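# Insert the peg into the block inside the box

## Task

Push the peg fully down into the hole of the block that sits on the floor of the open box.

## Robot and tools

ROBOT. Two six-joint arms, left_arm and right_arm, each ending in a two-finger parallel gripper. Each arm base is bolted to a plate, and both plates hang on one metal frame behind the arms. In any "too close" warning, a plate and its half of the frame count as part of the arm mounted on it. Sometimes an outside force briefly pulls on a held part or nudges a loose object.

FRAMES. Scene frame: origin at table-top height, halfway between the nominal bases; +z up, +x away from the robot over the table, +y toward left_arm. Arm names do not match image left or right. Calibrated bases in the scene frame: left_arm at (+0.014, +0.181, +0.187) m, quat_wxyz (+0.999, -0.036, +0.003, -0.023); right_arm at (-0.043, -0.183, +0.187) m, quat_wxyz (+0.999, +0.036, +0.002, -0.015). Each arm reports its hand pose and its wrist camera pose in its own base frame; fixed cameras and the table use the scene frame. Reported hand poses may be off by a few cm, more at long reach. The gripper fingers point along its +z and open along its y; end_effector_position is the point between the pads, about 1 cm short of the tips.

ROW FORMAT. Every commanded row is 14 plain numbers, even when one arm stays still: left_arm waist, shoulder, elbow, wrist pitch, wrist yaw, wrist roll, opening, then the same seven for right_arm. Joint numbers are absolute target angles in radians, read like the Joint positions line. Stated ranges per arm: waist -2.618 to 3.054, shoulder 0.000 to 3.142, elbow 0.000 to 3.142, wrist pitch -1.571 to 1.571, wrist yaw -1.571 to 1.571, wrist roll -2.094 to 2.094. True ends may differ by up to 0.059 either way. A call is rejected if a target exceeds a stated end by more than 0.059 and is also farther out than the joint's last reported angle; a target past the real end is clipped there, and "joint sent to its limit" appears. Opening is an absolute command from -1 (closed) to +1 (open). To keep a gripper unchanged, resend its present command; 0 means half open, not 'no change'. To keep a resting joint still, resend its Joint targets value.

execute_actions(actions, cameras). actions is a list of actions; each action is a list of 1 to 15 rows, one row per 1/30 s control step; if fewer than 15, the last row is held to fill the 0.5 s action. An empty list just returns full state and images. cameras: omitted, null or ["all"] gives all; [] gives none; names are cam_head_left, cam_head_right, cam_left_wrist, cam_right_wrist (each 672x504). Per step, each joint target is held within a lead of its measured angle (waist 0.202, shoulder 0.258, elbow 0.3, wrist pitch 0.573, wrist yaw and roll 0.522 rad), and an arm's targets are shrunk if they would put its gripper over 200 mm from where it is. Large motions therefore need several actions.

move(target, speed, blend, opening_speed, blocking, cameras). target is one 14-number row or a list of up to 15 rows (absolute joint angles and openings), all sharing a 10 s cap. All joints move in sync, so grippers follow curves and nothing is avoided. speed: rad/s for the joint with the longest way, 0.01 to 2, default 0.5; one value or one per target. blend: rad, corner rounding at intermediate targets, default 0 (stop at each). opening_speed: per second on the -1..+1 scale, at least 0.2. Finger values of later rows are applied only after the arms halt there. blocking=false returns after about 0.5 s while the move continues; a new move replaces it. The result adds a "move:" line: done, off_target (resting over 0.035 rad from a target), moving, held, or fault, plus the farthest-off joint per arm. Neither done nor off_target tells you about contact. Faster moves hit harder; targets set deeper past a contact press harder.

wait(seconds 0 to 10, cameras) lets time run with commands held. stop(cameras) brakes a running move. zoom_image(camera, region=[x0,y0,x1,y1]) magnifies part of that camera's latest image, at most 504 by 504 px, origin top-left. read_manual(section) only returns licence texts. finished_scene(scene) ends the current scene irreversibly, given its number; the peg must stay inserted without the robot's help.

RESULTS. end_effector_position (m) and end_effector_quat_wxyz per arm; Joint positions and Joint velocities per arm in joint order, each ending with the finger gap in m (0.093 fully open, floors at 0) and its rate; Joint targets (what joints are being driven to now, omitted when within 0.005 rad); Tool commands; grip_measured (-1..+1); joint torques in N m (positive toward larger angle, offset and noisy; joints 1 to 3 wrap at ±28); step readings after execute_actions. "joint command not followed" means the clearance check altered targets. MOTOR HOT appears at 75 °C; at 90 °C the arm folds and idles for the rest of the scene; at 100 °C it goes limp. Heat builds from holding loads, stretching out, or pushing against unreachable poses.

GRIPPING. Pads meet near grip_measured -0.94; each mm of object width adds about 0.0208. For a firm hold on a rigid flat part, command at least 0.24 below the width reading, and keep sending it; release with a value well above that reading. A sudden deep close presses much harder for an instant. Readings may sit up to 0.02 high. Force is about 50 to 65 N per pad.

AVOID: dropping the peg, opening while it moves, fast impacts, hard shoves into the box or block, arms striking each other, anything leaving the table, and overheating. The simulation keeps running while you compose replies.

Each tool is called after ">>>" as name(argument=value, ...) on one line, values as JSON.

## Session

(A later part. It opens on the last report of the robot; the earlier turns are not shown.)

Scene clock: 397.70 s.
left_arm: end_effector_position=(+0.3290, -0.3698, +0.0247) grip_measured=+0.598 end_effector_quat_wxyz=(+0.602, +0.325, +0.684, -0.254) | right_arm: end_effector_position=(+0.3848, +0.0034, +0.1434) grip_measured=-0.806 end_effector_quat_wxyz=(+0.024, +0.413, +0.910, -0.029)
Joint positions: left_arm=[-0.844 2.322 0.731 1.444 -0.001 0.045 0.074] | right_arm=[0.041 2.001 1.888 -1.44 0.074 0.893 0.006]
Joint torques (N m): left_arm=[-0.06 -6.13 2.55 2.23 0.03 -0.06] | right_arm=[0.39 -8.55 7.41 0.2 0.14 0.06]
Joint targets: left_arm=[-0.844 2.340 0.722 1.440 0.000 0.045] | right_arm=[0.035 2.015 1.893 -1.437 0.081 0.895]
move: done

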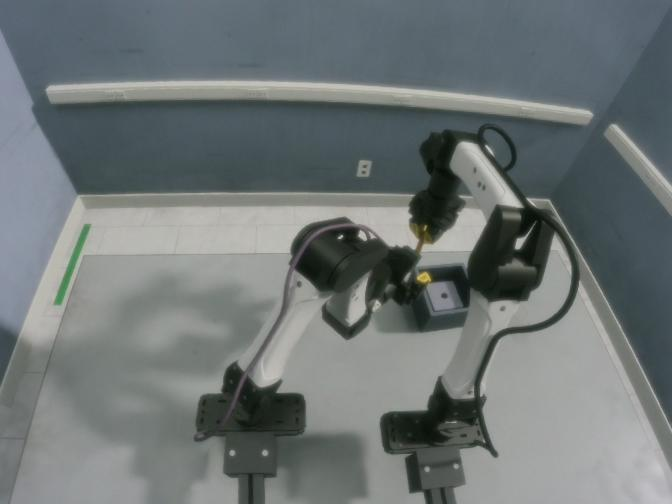

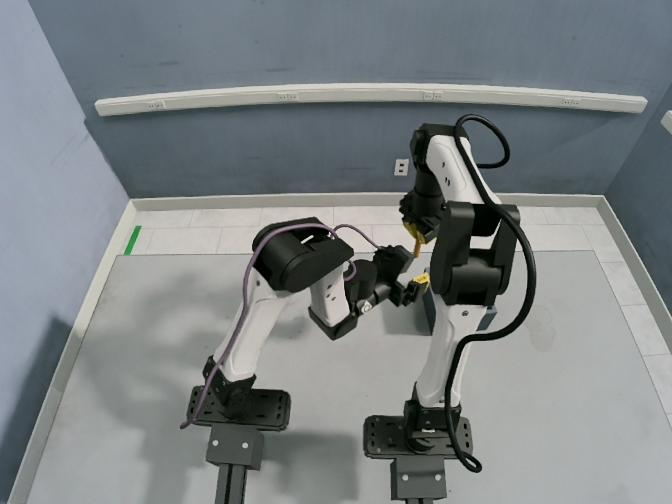

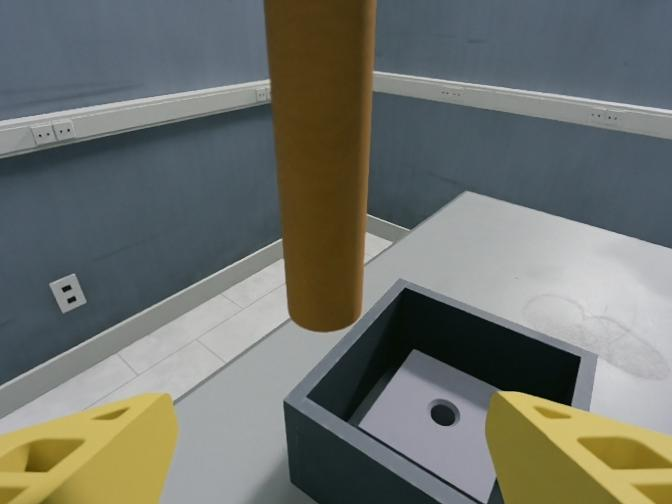

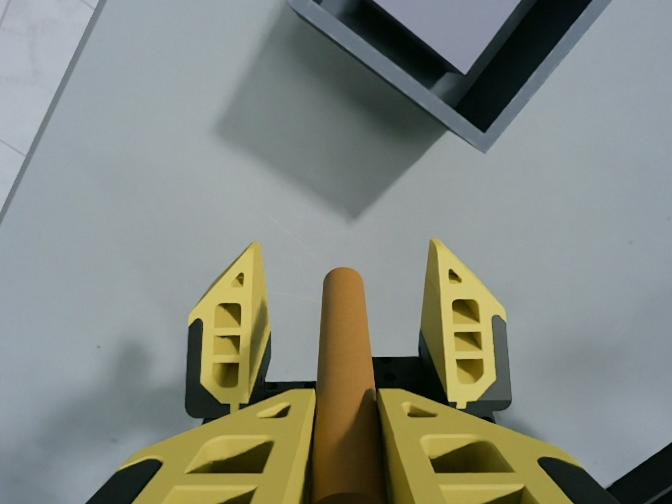

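>>> move(target=[[-0.4,2.34,0.722,1.44,0.0,0.045,0.6,0.035,2.015,1.893,-1.4375,0.081,0.895,-0.95],[0.2,1.6,0.9,0.3,0.0,0.045,0.6,0.035,2.015,1.893,-1.4375,0.081,0.895,-0.95]], blend=0.1, cameras=["cam_right_wrist","cam_head_left"])

Scene clock: 408.57 s.
left_arm: end_effector_position=(+0.4643, +0.0924, +0.1486) grip_measured=+0.598 end_effector_quat_wxyz=(+0.529, -0.064, +0.843, +0.064) | right_arm: end_effector_position=(+0.3848, +0.0034, +0.1434) grip_measured=-0.806 end_effector_quat_wxyz=(+0.024, +0.413, +0.910, -0.029)
Joint positions: left_arm=[0.196 1.628 0.873 0.308 -0.001 0.045 0.074] | right_arm=[0.041 2.001 1.888 -1.44 0.074 0.893 0.006]
Joint torques (N m): left_arm=[0.16 -8.28 8.88 2.06 0.03 -0.04] | right_arm=[0.12 -8.55 7.47 0.19 0.13 0.06]
Joint targets: left_arm=[0.200 1.600 0.900 0.300 0.000 0.045] | right_arm=[0.035 2.015 1.893 -1.437 0.081 0.895]
move: done
Images, in order: cam_head_left, cam_right_wrist.

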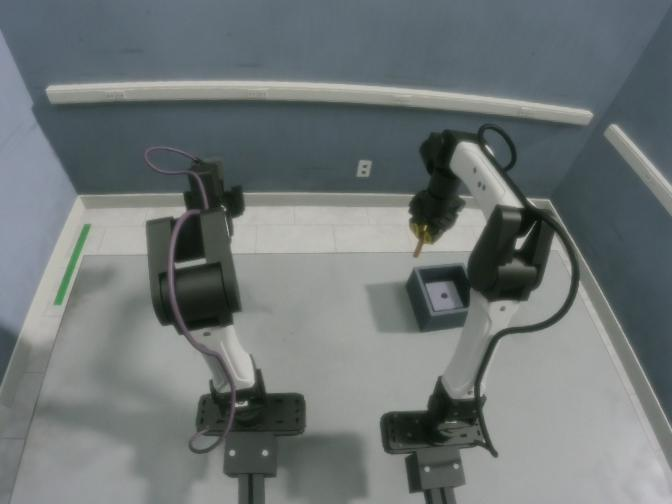

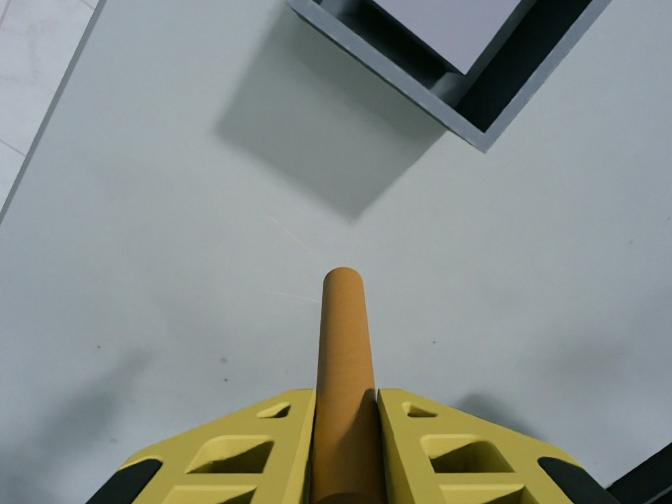

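>>> move(target=[0.2,1.6,0.9,0.3,0.0,0.045,0.6,-0.350,2.225,1.793,-1.09,0.076,0.51,-0.95], cameras=["cam_right_wrist","cam_head_left","cam_head_right"])

Scene clock: 423.87 s.
left_arm: end_effector_position=(+0.4641, +0.0923, +0.1483) grip_measured=+0.598 end_effector_quat_wxyz=(+0.529, -0.064, +0.844, +0.064) | right_arm: end_effector_position=(+0.4084, -0.1647, +0.0397) grip_measured=-0.806 end_effector_quat_wxyz=(+0.030, +0.425, +0.904, -0.035)
Joint positions: left_arm=[0.196 1.628 0.873 0.307 -0.001 0.045 0.074] | right_arm=[-0.355 2.215 1.803 -1.104 0.075 0.522 0.006]
Joint torques (N m): left_arm=[0.16 -8.21 8.9 2.08 0.03 -0.04] | right_arm=[1.26 -10.81 5.91 0.39 0.11 -0.09]
Joint targets: left_arm=[0.200 1.600 0.900 0.300 0.000 0.045] | right_arm=[-0.350 2.225 1.793 -1.090 0.076 0.510]
move: done
Images, in order: cam_head_left, cam_head_right, cam_right_wrist.

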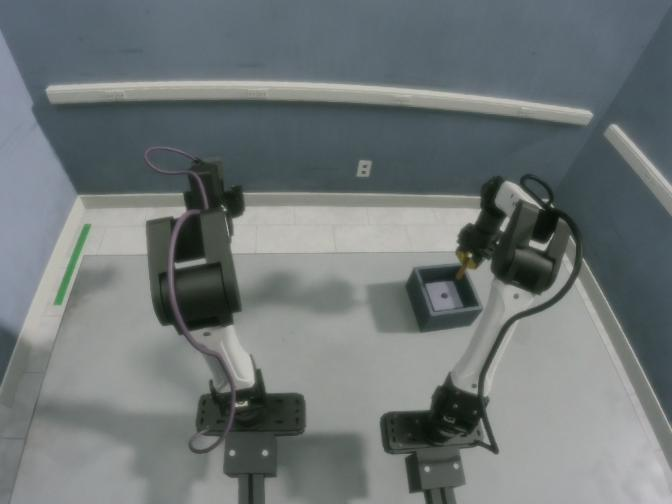

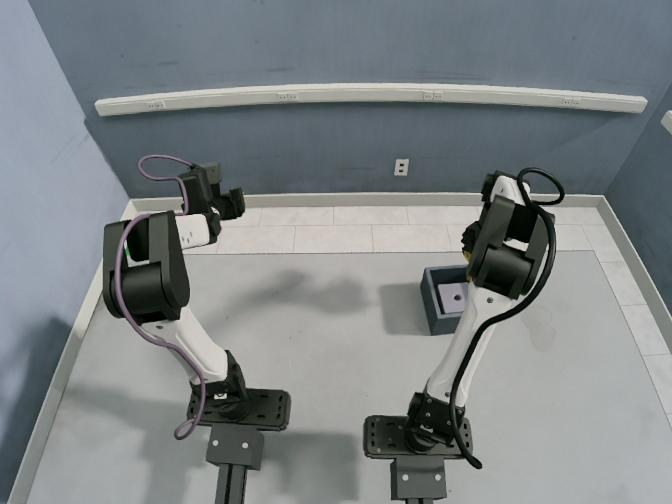

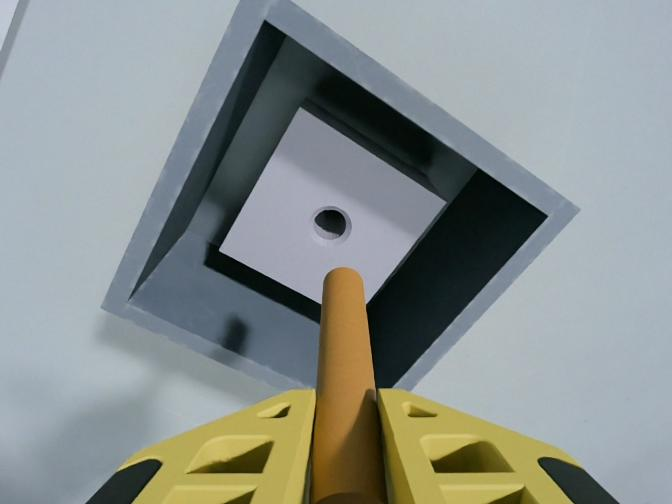

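>>> move(target=[0.2,1.6,0.9,0.3,0.0,0.045,0.6,-0.342,2.305,1.729,-0.976,0.065,0.51,-0.95], cameras=["cam_right_wrist","cam_head_left","cam_head_right"], speed=0.15)

Scene clock: 453.10 s.
left_arm: end_effector_position=(+0.4641, +0.0923, +0.1483) grip_measured=+0.598 end_effector_quat_wxyz=(+0.529, -0.064, +0.844, +0.064) | right_arm: end_effector_position=(+0.4108, -0.1630, -0.0066) grip_measured=-0.806 end_effector_quat_wxyz=(+0.019, +0.422, +0.906, -0.035)
Joint positions: left_arm=[0.196 1.628 0.873 0.307 -0.001 0.045 0.074] | right_arm=[-0.35 2.29 1.741 -0.99 0.072 0.522 0.006]
Joint torques (N m): left_arm=[0.13 -8.21 8.79 2.09 0.03 -0.05] | right_arm=[1.52 -10.58 5.53 0.33 0.02 -0.06]
Joint targets: left_arm=[0.200 1.600 0.900 0.300 0.000 0.045] | right_arm=[-0.342 2.305 1.729 -0.976 0.065 0.510]
move: done
Images, in order: cam_head_left, cam_head_right, cam_right_wrist.

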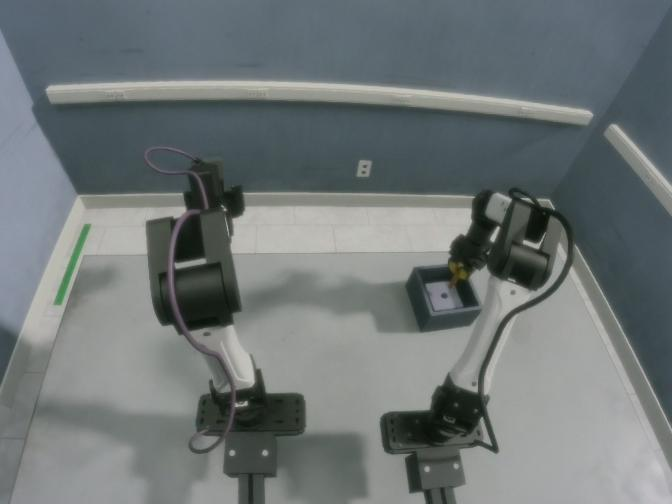

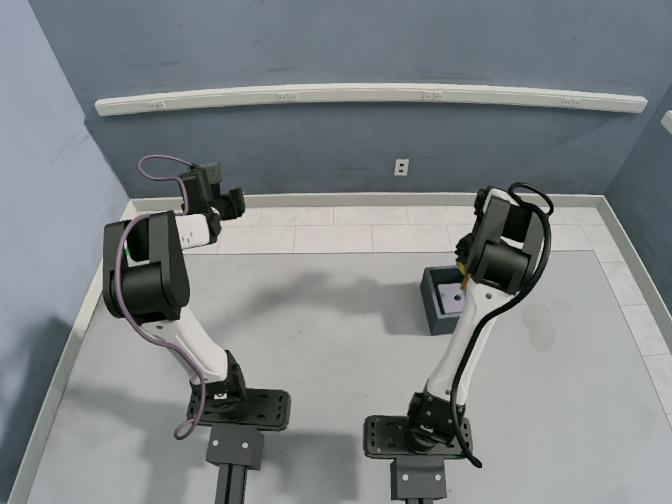

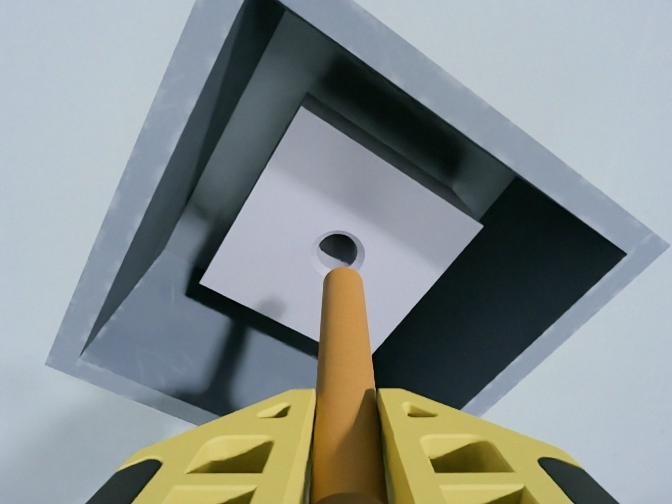

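>>> zoom_image(camera="cam_head_left", region=[390, 220, 510, 340])

>>> zoom_image(camera="cam_right_wrist", region=[200, 180, 480, 460])

Scaled by 4.200.

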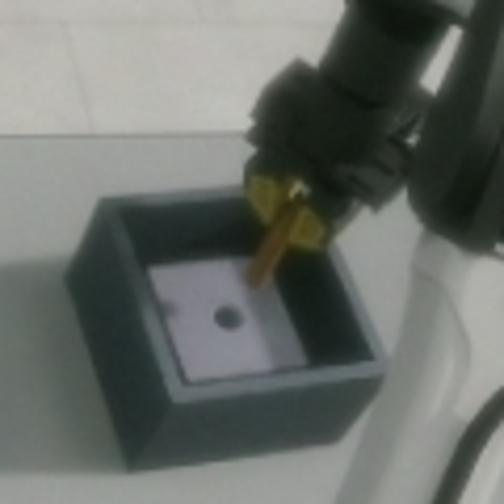

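Scaled by 1.800.

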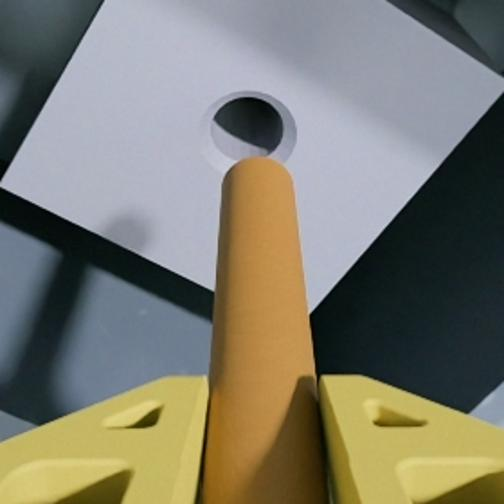

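>>> move(target=[0.2,1.6,0.9,0.3,0.0,0.045,0.6,-0.342,2.328,1.657,-0.884,0.060,0.51,-0.95], cameras=["cam_right_wrist","cam_head_left"], speed=0.1)

Scene clock: 480.43 s.
left_arm: end_effector_position=(+0.4641, +0.0923, +0.1482) grip_measured=+0.598 end_effector_quat_wxyz=(+0.529, -0.064, +0.844, +0.064) | right_arm: end_effector_position=(+0.4074, -0.1609, -0.0319) grip_measured=-0.806 end_effector_quat_wxyz=(+0.019, +0.422, +0.906, -0.032)
Joint positions: left_arm=[0.196 1.628 0.873 0.307 -0.001 0.045 0.074] | right_arm=[-0.35 2.311 1.67 -0.898 0.068 0.522 0.006]
Joint torques (N m): left_arm=[0.14 -8.18 8.85 2.1 0.03 -0.07] | right_arm=[1.66 -10.37 5.26 0.32 0 -0.06]
Joint targets: left_arm=[0.200 1.600 0.900 0.300 0.000 0.045] | right_arm=[-0.342 2.328 1.657 -0.884 0.060 0.510]
move: done
Images, in order: cam_head_left, cam_right_wrist.

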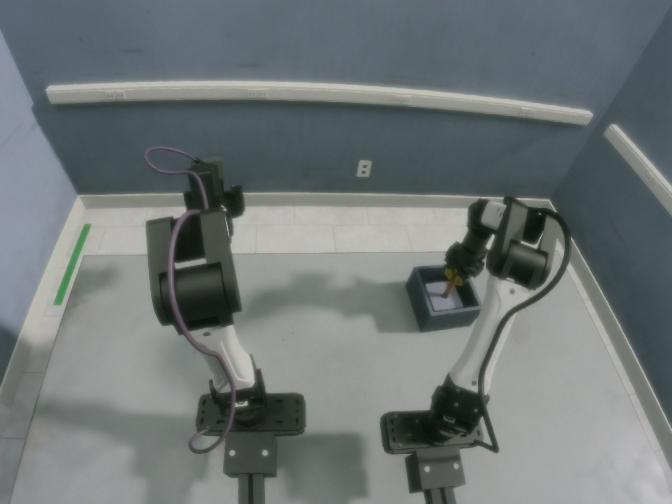

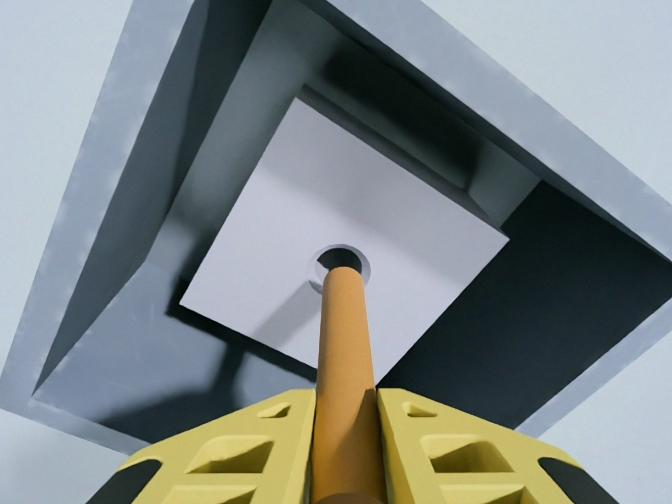

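>>> move(target=[0.2,1.6,0.9,0.3,0.0,0.045,0.6,-0.337,2.337,1.620,-0.838,0.060,0.51,-0.95], cameras=["cam_right_wrist","cam_head_left"], speed=0.1)

>>> zoom_image(camera="cam_right_wrist", region=[240, 200, 440, 400])

Scene clock: 491.97 s.
left_arm: end_effector_position=(+0.4641, +0.0923, +0.1482) grip_measured=+0.598 end_effector_quat_wxyz=(+0.529, -0.064, +0.844, +0.064) | right_arm: end_effector_position=(+0.4052, -0.1577, -0.0444) grip_measured=-0.806 end_effector_quat_wxyz=(+0.018, +0.420, +0.907, -0.032)
Joint positions: left_arm=[0.196 1.628 0.873 0.307 -0.001 0.045 0.074] | right_arm=[-0.345 2.32 1.632 -0.852 0.067 0.522 0.006]
Joint torques (N m): left_arm=[0.13 -8.17 8.83 2.1 0.03 -0.04] | right_arm=[1.54 -10.3 5.12 0.3 -0.01 -0.07]
Joint targets: left_arm=[0.200 1.600 0.900 0.300 0.000 0.045] | right_arm=[-0.337 2.337 1.620 -0.838 0.060 0.510]
move: done
Images, in order: cam_head_left, cam_right_wrist.

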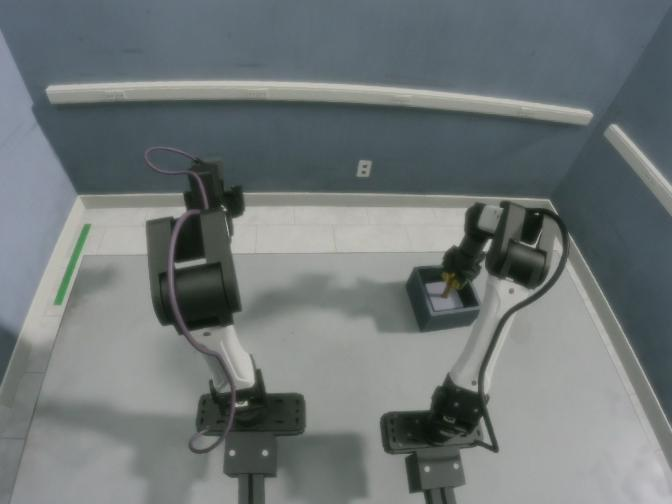

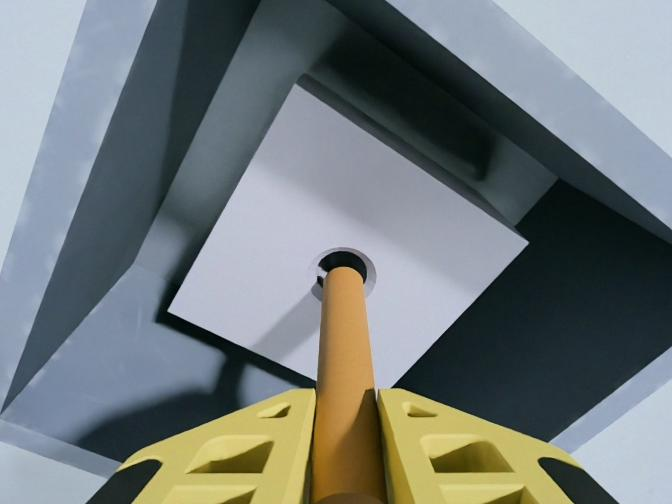

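Scaled by 2.520.

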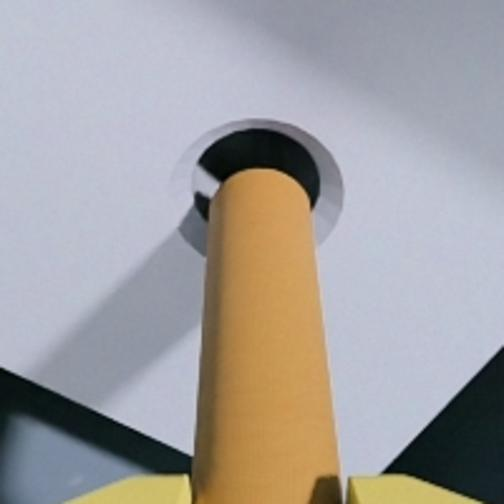

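>>> move(target=[0.2,1.6,0.9,0.3,0.0,0.045,0.6,-0.337,2.3455,1.597,-0.807,0.060,0.51,-0.95], cameras=["cam_right_wrist","cam_head_left"], speed=0.06)

>>> zoom_image(camera="cam_right_wrist", region=[240, 200, 440, 400])

Scene clock: 504.47 s.
left_arm: end_effector_position=(+0.4641, +0.0923, +0.1482) grip_measured=+0.598 end_effector_quat_wxyz=(+0.529, -0.064, +0.844, +0.064) | right_arm: end_effector_position=(+0.4055, -0.1578, -0.0518) grip_measured=-0.806 end_effector_quat_wxyz=(+0.023, +0.420, +0.907, -0.032)
Joint positions: left_arm=[0.196 1.628 0.873 0.307 -0.001 0.045 0.074] | right_arm=[-0.345 2.327 1.611 -0.815 0.067 0.522 0.006]
Joint torques (N m): left_arm=[0.14 -8.21 8.83 2.08 0.03 -0.05] | right_arm=[1.65 -10.02 4.88 0.26 0.01 -0.11]
Joint targets: left_arm=[0.200 1.600 0.900 0.300 0.000 0.045] | right_arm=[-0.337 2.345 1.597 -0.807 0.060 0.510]
move: done
Images, in order: cam_head_left, cam_right_wrist.

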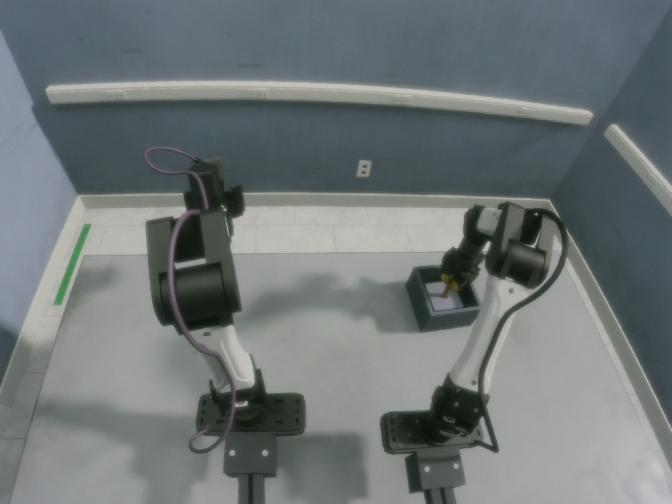

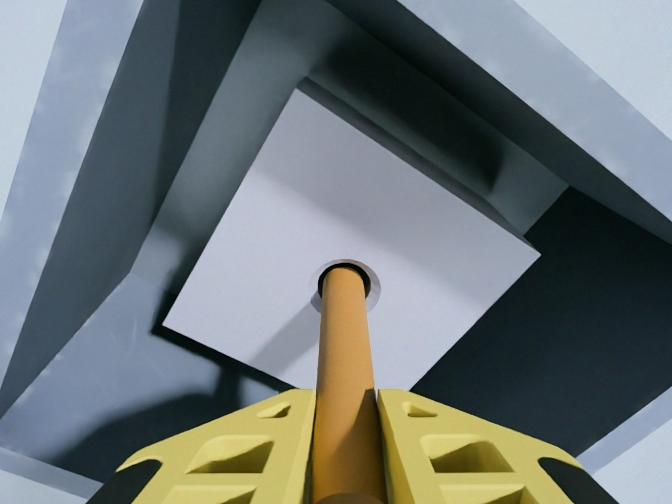

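Scaled by 2.520.

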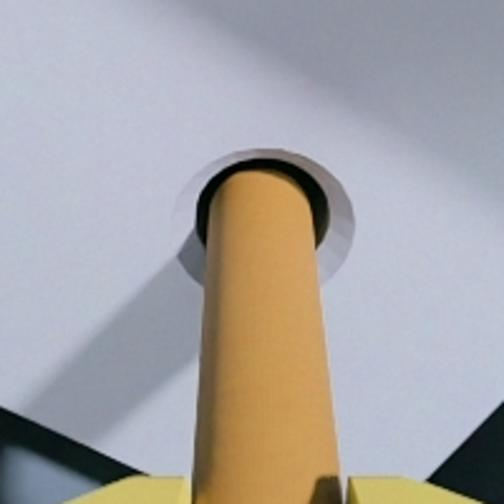

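>>> move(target=[0.2,1.6,0.9,0.3,0.0,0.045,0.6,-0.337,2.380,1.594,-0.769,0.060,0.51,-0.95], cameras=["cam_right_wrist"], speed=0.06)

>>> zoom_image(camera="cam_right_wrist", region=[240, 200, 440, 400])

Scene clock: 515.20 s.
left_arm: end_effector_position=(+0.4641, +0.0923, +0.1482) grip_measured=+0.598 end_effector_quat_wxyz=(+0.529, -0.064, +0.844, +0.064) | right_arm: end_effector_position=(+0.4072, -0.1584, -0.0661) grip_measured=-0.806 end_effector_quat_wxyz=(+0.022, +0.420, +0.907, -0.032)
Joint positions: left_arm=[0.196 1.628 0.873 0.307 -0.001 0.045 0.074] | right_arm=[-0.345 2.362 1.611 -0.782 0.067 0.522 0.006]
Joint torques (N m): left_arm=[0.17 -8.23 8.83 2.11 0.03 -0.06] | right_arm=[1.63 -10.17 4.42 0.32 -0.02 -0.08]
Joint targets: left_arm=[0.200 1.600 0.900 0.300 0.000 0.045] | right_arm=[-0.337 2.380 1.594 -0.769 0.060 0.510]
move: done
Images, in order: cam_right_wrist.

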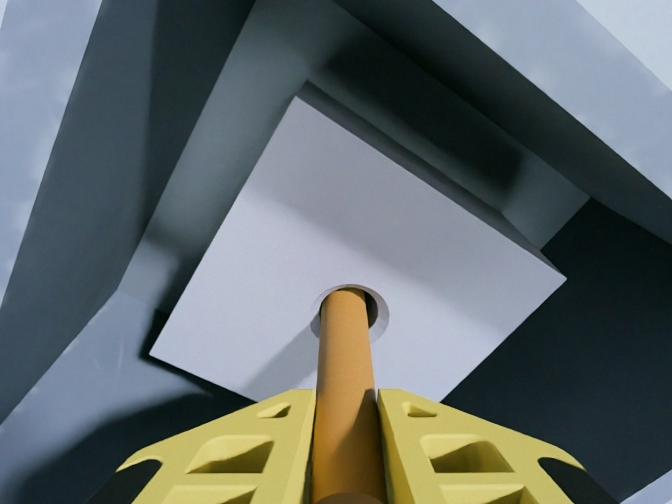

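Scaled by 2.520.

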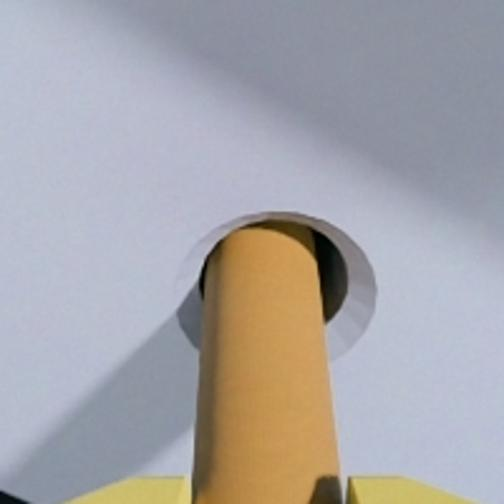

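>>> move(target=[0.2,1.6,0.9,0.3,0.0,0.045,0.6,-0.339,2.407,1.572,-0.725,0.060,0.51,-0.95], cameras=["cam_right_wrist"], speed=0.06)

>>> zoom_image(camera="cam_right_wrist", region=[240, 200, 440, 400])

Scene clock: 522.73 s.
left_arm: end_effector_position=(+0.4641, +0.0923, +0.1482) grip_measured=+0.598 end_effector_quat_wxyz=(+0.529, -0.064, +0.844, +0.064) | right_arm: end_effector_position=(+0.4068, -0.1587, -0.0813) grip_measured=-0.806 end_effector_quat_wxyz=(+0.025, +0.420, +0.906, -0.033)
Joint positions: left_arm=[0.196 1.628 0.873 0.307 -0.001 0.045 0.074] | right_arm=[-0.345 2.387 1.587 -0.728 0.069 0.522 0.006]
Joint torques (N m): left_arm=[0.14 -8.17 8.85 2.09 0.03 -0.05] | right_arm=[1.51 -10.14 4.46 0.21 0.03 -0.07]
Joint targets: left_arm=[0.200 1.600 0.900 0.300 0.000 0.045] | right_arm=[-0.339 2.407 1.572 -0.725 0.060 0.510]
move: done
Images, in order: cam_right_wrist.

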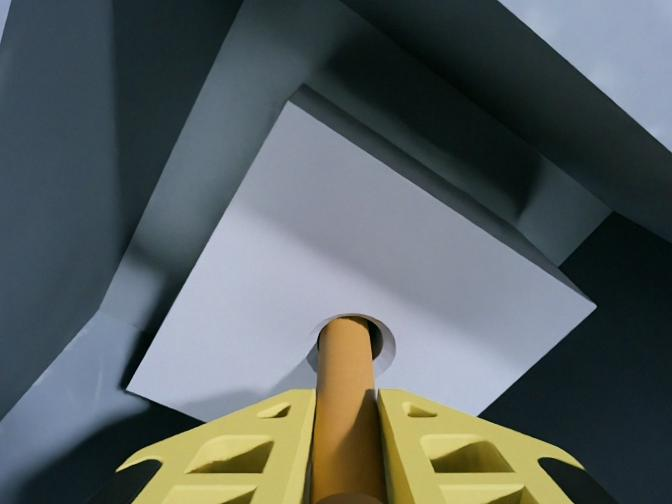

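Scaled by 2.520.

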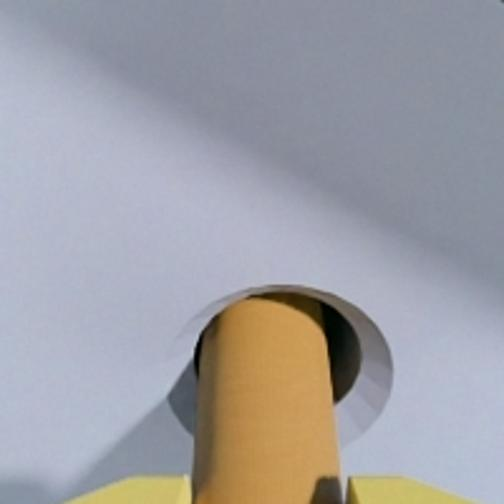

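>>> move(target=[0.2,1.6,0.9,0.3,0.0,0.045,0.6,-0.343,2.428,1.564,-0.712,0.064,0.51,-0.95], cameras=["cam_right_wrist"], speed=0.06)

>>> zoom_image(camera="cam_right_wrist", region=[240, 240, 440, 440])

Scene clock: 529.20 s.
left_arm: end_effector_position=(+0.4641, +0.0923, +0.1482) grip_measured=+0.598 end_effector_quat_wxyz=(+0.529, -0.064, +0.844, +0.064) | right_arm: end_effector_position=(+0.4064, -0.1593, -0.0904) grip_measured=-0.806 end_effector_quat_wxyz=(+0.024, +0.420, +0.906, -0.035)
Joint positions: left_arm=[0.196 1.628 0.873 0.307 -0.001 0.045 0.074] | right_arm=[-0.345 2.406 1.581 -0.703 0.074 0.522 0.006]
Joint torques (N m): left_arm=[0.16 -8.2 8.84 2.09 0.02 -0.06] | right_arm=[1.05 -10 4.23 0.11 -0.02 -0.07]
Joint targets: left_arm=[0.200 1.600 0.900 0.300 0.000 0.045] | right_arm=[-0.343 2.428 1.564 -0.712 0.064 0.510]
move: done
Images, in order: cam_right_wrist.

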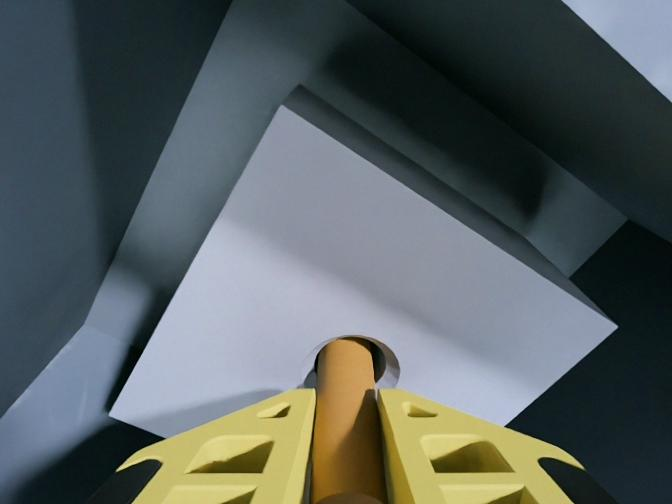

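Scaled by 2.520.

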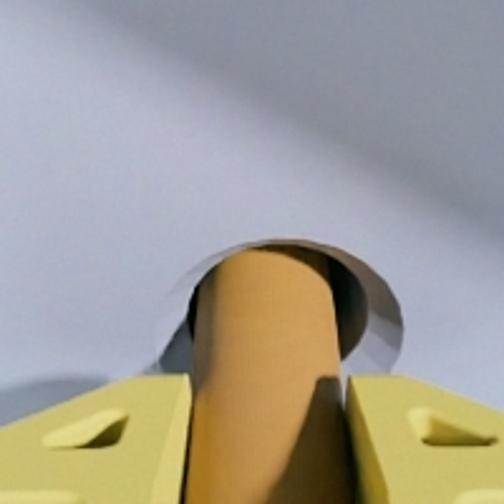

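>>> move(target=[0.2,1.6,0.9,0.3,0.0,0.045,0.6,-0.347,2.446,1.556,-0.700,0.064,0.51,-0.95], cameras=["cam_right_wrist"], speed=0.06)

>>> zoom_image(camera="cam_right_wrist", region=[240, 240, 440, 440])

Scene clock: 544.00 s.
left_arm: end_effector_position=(+0.4641, +0.0923, +0.1482) grip_measured=+0.598 end_effector_quat_wxyz=(+0.529, -0.064, +0.844, +0.064) | right_arm: end_effector_position=(+0.4064, -0.1595, -0.0946) grip_measured=-0.807 end_effector_quat_wxyz=(+0.024, +0.420, +0.906, -0.035)
Joint positions: left_arm=[0.196 1.628 0.873 0.307 -0.001 0.045 0.074] | right_arm=[-0.345 2.416 1.579 -0.692 0.075 0.522 0.006]
Joint torques (N m): left_arm=[0.14 -8.24 8.85 2.1 0.03 -0.04] | right_arm=[0.72 -9.31 3.56 0.14 -0.02 -0.1]
Joint targets: left_arm=[0.200 1.600 0.900 0.300 0.000 0.045] | right_arm=[-0.347 2.446 1.556 -0.700 0.064 0.510]
move: done
Images, in order: cam_right_wrist.

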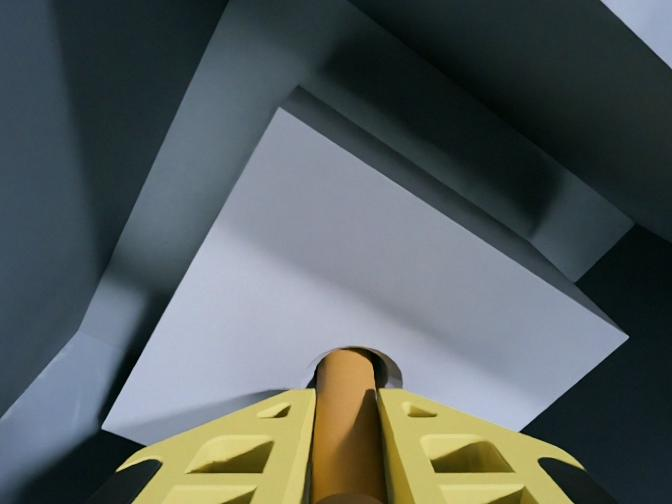

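Scaled by 2.520.

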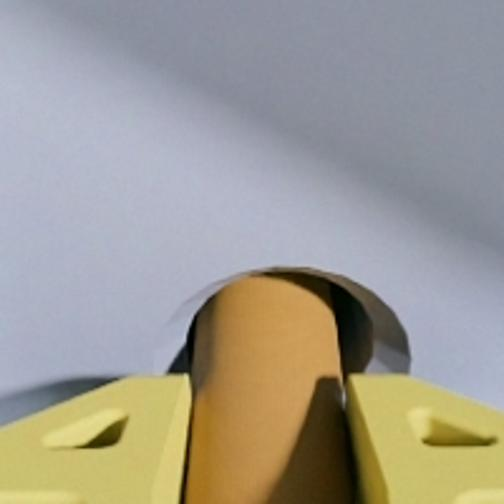

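>>> move(target=[0.2,1.6,0.9,0.3,0.0,0.045,0.6,-0.347,2.466,1.550,-0.692,0.064,0.51,-0.95], cameras=["cam_right_wrist"], speed=0.06)

>>> zoom_image(camera="cam_right_wrist", region=[240, 240, 440, 440])

Scene clock: 548.87 s.
left_arm: end_effector_position=(+0.4641, +0.0923, +0.1482) grip_measured=+0.598 end_effector_quat_wxyz=(+0.529, -0.064, +0.844, +0.064) | right_arm: end_effector_position=(+0.4061, -0.1594, -0.0952) grip_measured=-0.807 end_effector_quat_wxyz=(+0.024, +0.420, +0.906, -0.035)
Joint positions: left_arm=[0.196 1.628 0.873 0.307 -0.001 0.045 0.074] | right_arm=[-0.345 2.417 1.579 -0.692 0.075 0.522 0.006]
Joint torques (N m): left_arm=[0.14 -8.25 8.87 2.08 0.03 -0.06] | right_arm=[0.69 -7.66 2.89 0.22 -0.05 -0.06]
Joint targets: left_arm=[0.200 1.600 0.900 0.300 0.000 0.045] | right_arm=[-0.347 2.466 1.550 -0.692 0.064 0.510]
move: off_target (right_arm); right_arm: the shoulder is farthest, 0.049 rad from its target
Images, in order: cam_right_wrist.

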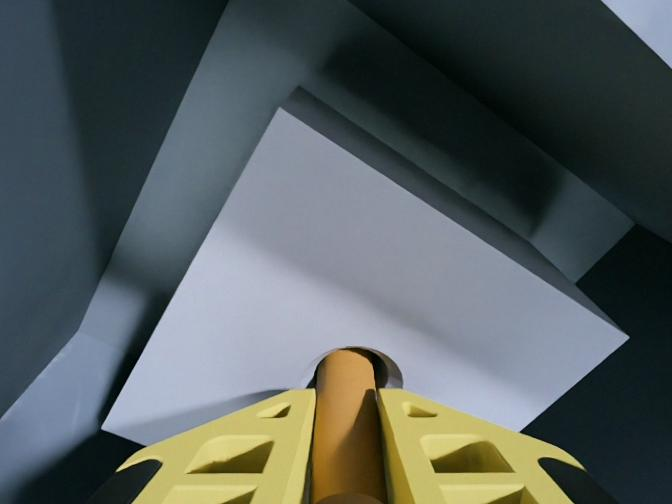

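Scaled by 2.520.

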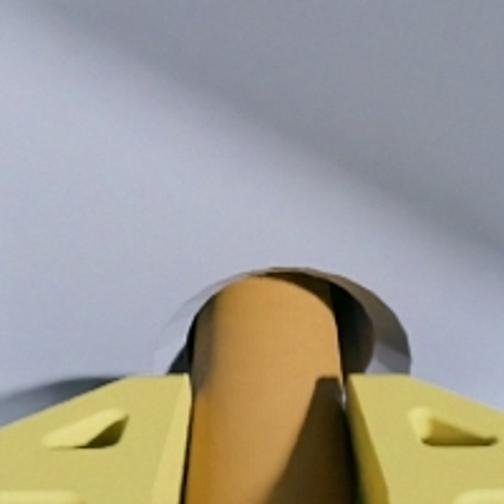

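>>> move(target=[[0.2,1.6,0.9,0.3,0.0,0.045,0.6,-0.345,2.442,1.556,-0.695,0.066,0.51,-0.95],[0.2,1.6,0.9,0.3,0.0,0.045,0.6,-0.345,2.442,1.556,-0.695,0.066,0.51,-0.1]], cameras=["cam_right_wrist"], opening_speed=0.5)

Scene clock: 554.30 s.
left_arm: end_effector_position=(+0.4641, +0.0923, +0.1482) grip_measured=+0.598 end_effector_quat_wxyz=(+0.529, -0.064, +0.844, +0.064) | right_arm: end_effector_position=(+0.3956, -0.1608, -0.1000) grip_measured=-0.102 end_effector_quat_wxyz=(+0.008, +0.421, +0.906, -0.048)
Joint positions: left_arm=[0.196 1.628 0.873 0.307 -0.001 0.045 0.074] | right_arm=[-0.348 2.424 1.569 -0.708 0.097 0.521 0.04]
Joint torques (N m): left_arm=[0.1 -8.23 8.87 2.1 0.03 -0.04] | right_arm=[1.14 -10.3 4.46 0.27 -0.19 -0.06]
Joint targets: left_arm=[0.200 1.600 0.900 0.300 0.000 0.045] | right_arm=[-0.345 2.442 1.556 -0.695 0.066 0.510]
move: done
Images, in order: cam_right_wrist.

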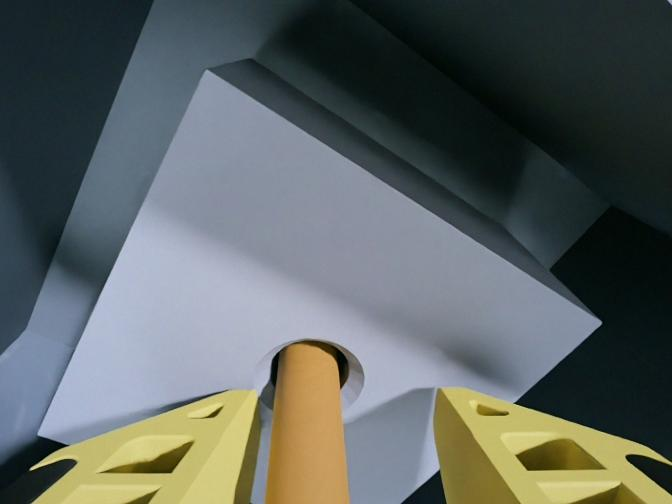

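>>> move(target=[[0.2,1.6,0.9,0.3,0.0,0.045,0.6,-0.348,2.442,1.556,-0.695,0.066,0.51,0.2],[0.2,1.6,0.9,0.3,0.0,0.045,0.6,-0.345,2.37,1.594,-0.769,0.060,0.51,0.2],[0.2,1.6,0.9,0.3,0.0,0.045,0.6,-0.345,2.32,1.63,-0.83,0.060,0.51,0.2],[0.2,1.6,0.9,0.3,0.0,0.045,0.6,-0.345,2.27,1.73,-0.976,0.060,0.51,0.2],[0.2,1.6,0.9,0.3,0.0,0.045,0.6,-0.345,2.16,1.84,-1.2,0.060,0.51,0.2]], opening_speed=0.5, speed=0.2, blend=0.03)

>>> zoom_image(camera="cam_right_wrist", region=[200, 100, 480, 380])

Scene clock: 565.23 s.
left_arm: end_effector_position=(+0.4641, +0.0923, +0.1482) grip_measured=+0.598 end_effector_quat_wxyz=(+0.529, -0.064, +0.844, +0.064) | right_arm: end_effector_position=(+0.3922, -0.1564, +0.0437) grip_measured=+0.198 end_effector_quat_wxyz=(-0.006, +0.422, +0.906, -0.034)
Joint positions: left_arm=[0.196 1.628 0.873 0.307 -0.001 0.045 0.074] | right_arm=[-0.353 2.208 1.809 -1.189 0.067 0.52 0.055]
Joint torques (N m): left_arm=[0.14 -8.25 8.83 2.1 0.01 -0.04] | right_arm=[1.54 -15.65 9.99 -0.05 0.01 -0.07]
Joint targets: left_arm=[0.200 1.600 0.900 0.300 0.000 0.045] | right_arm=[-0.345 2.160 1.840 -1.200 0.060 0.510]
move: off_target (right_arm); blend cut to 0 rad at target 1; right_arm: the shoulder is farthest, 0.048 rad from its target

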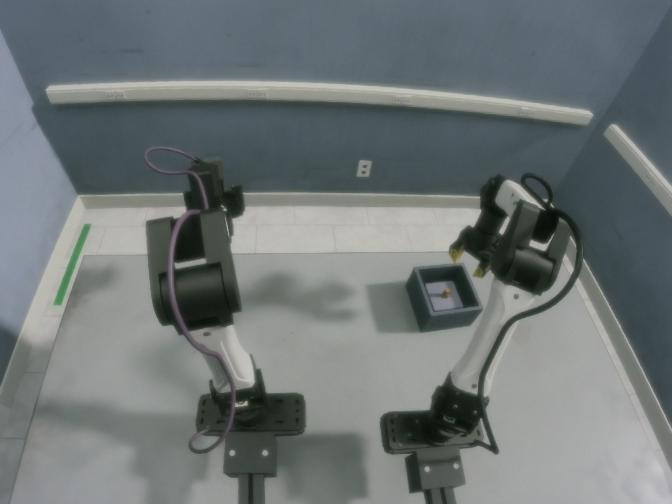

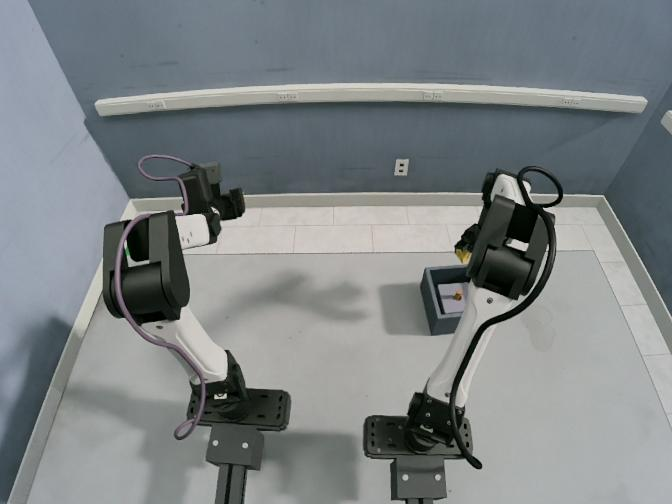

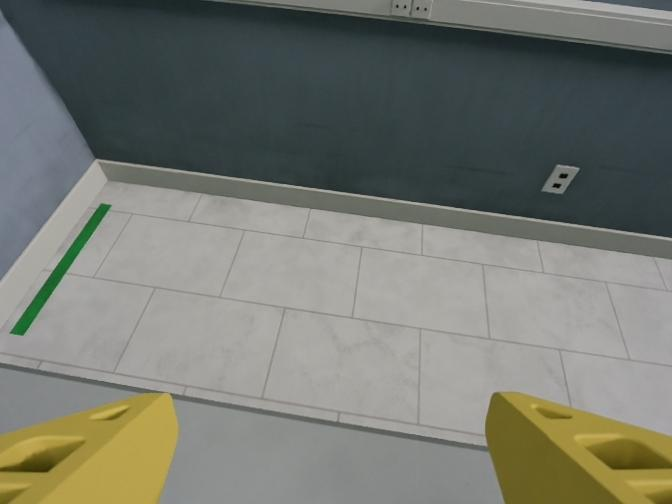

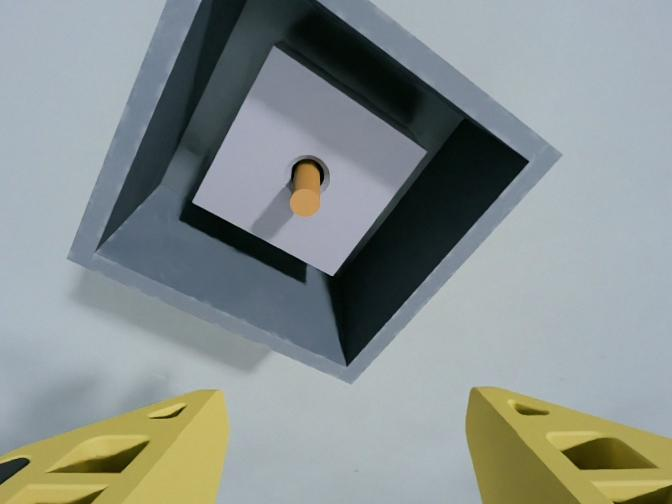

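Scaled by 1.800.

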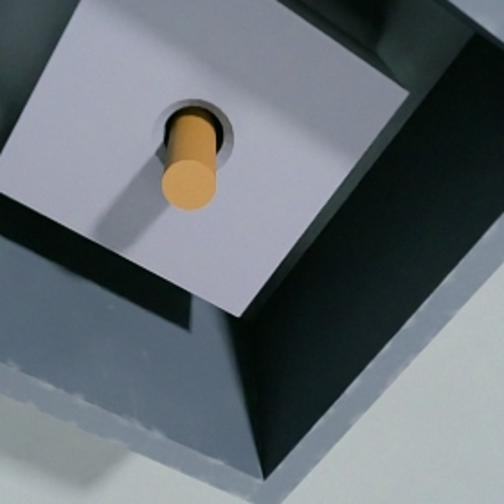

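>>> finished_scene(scene=1)

The scene is finished: the task was done.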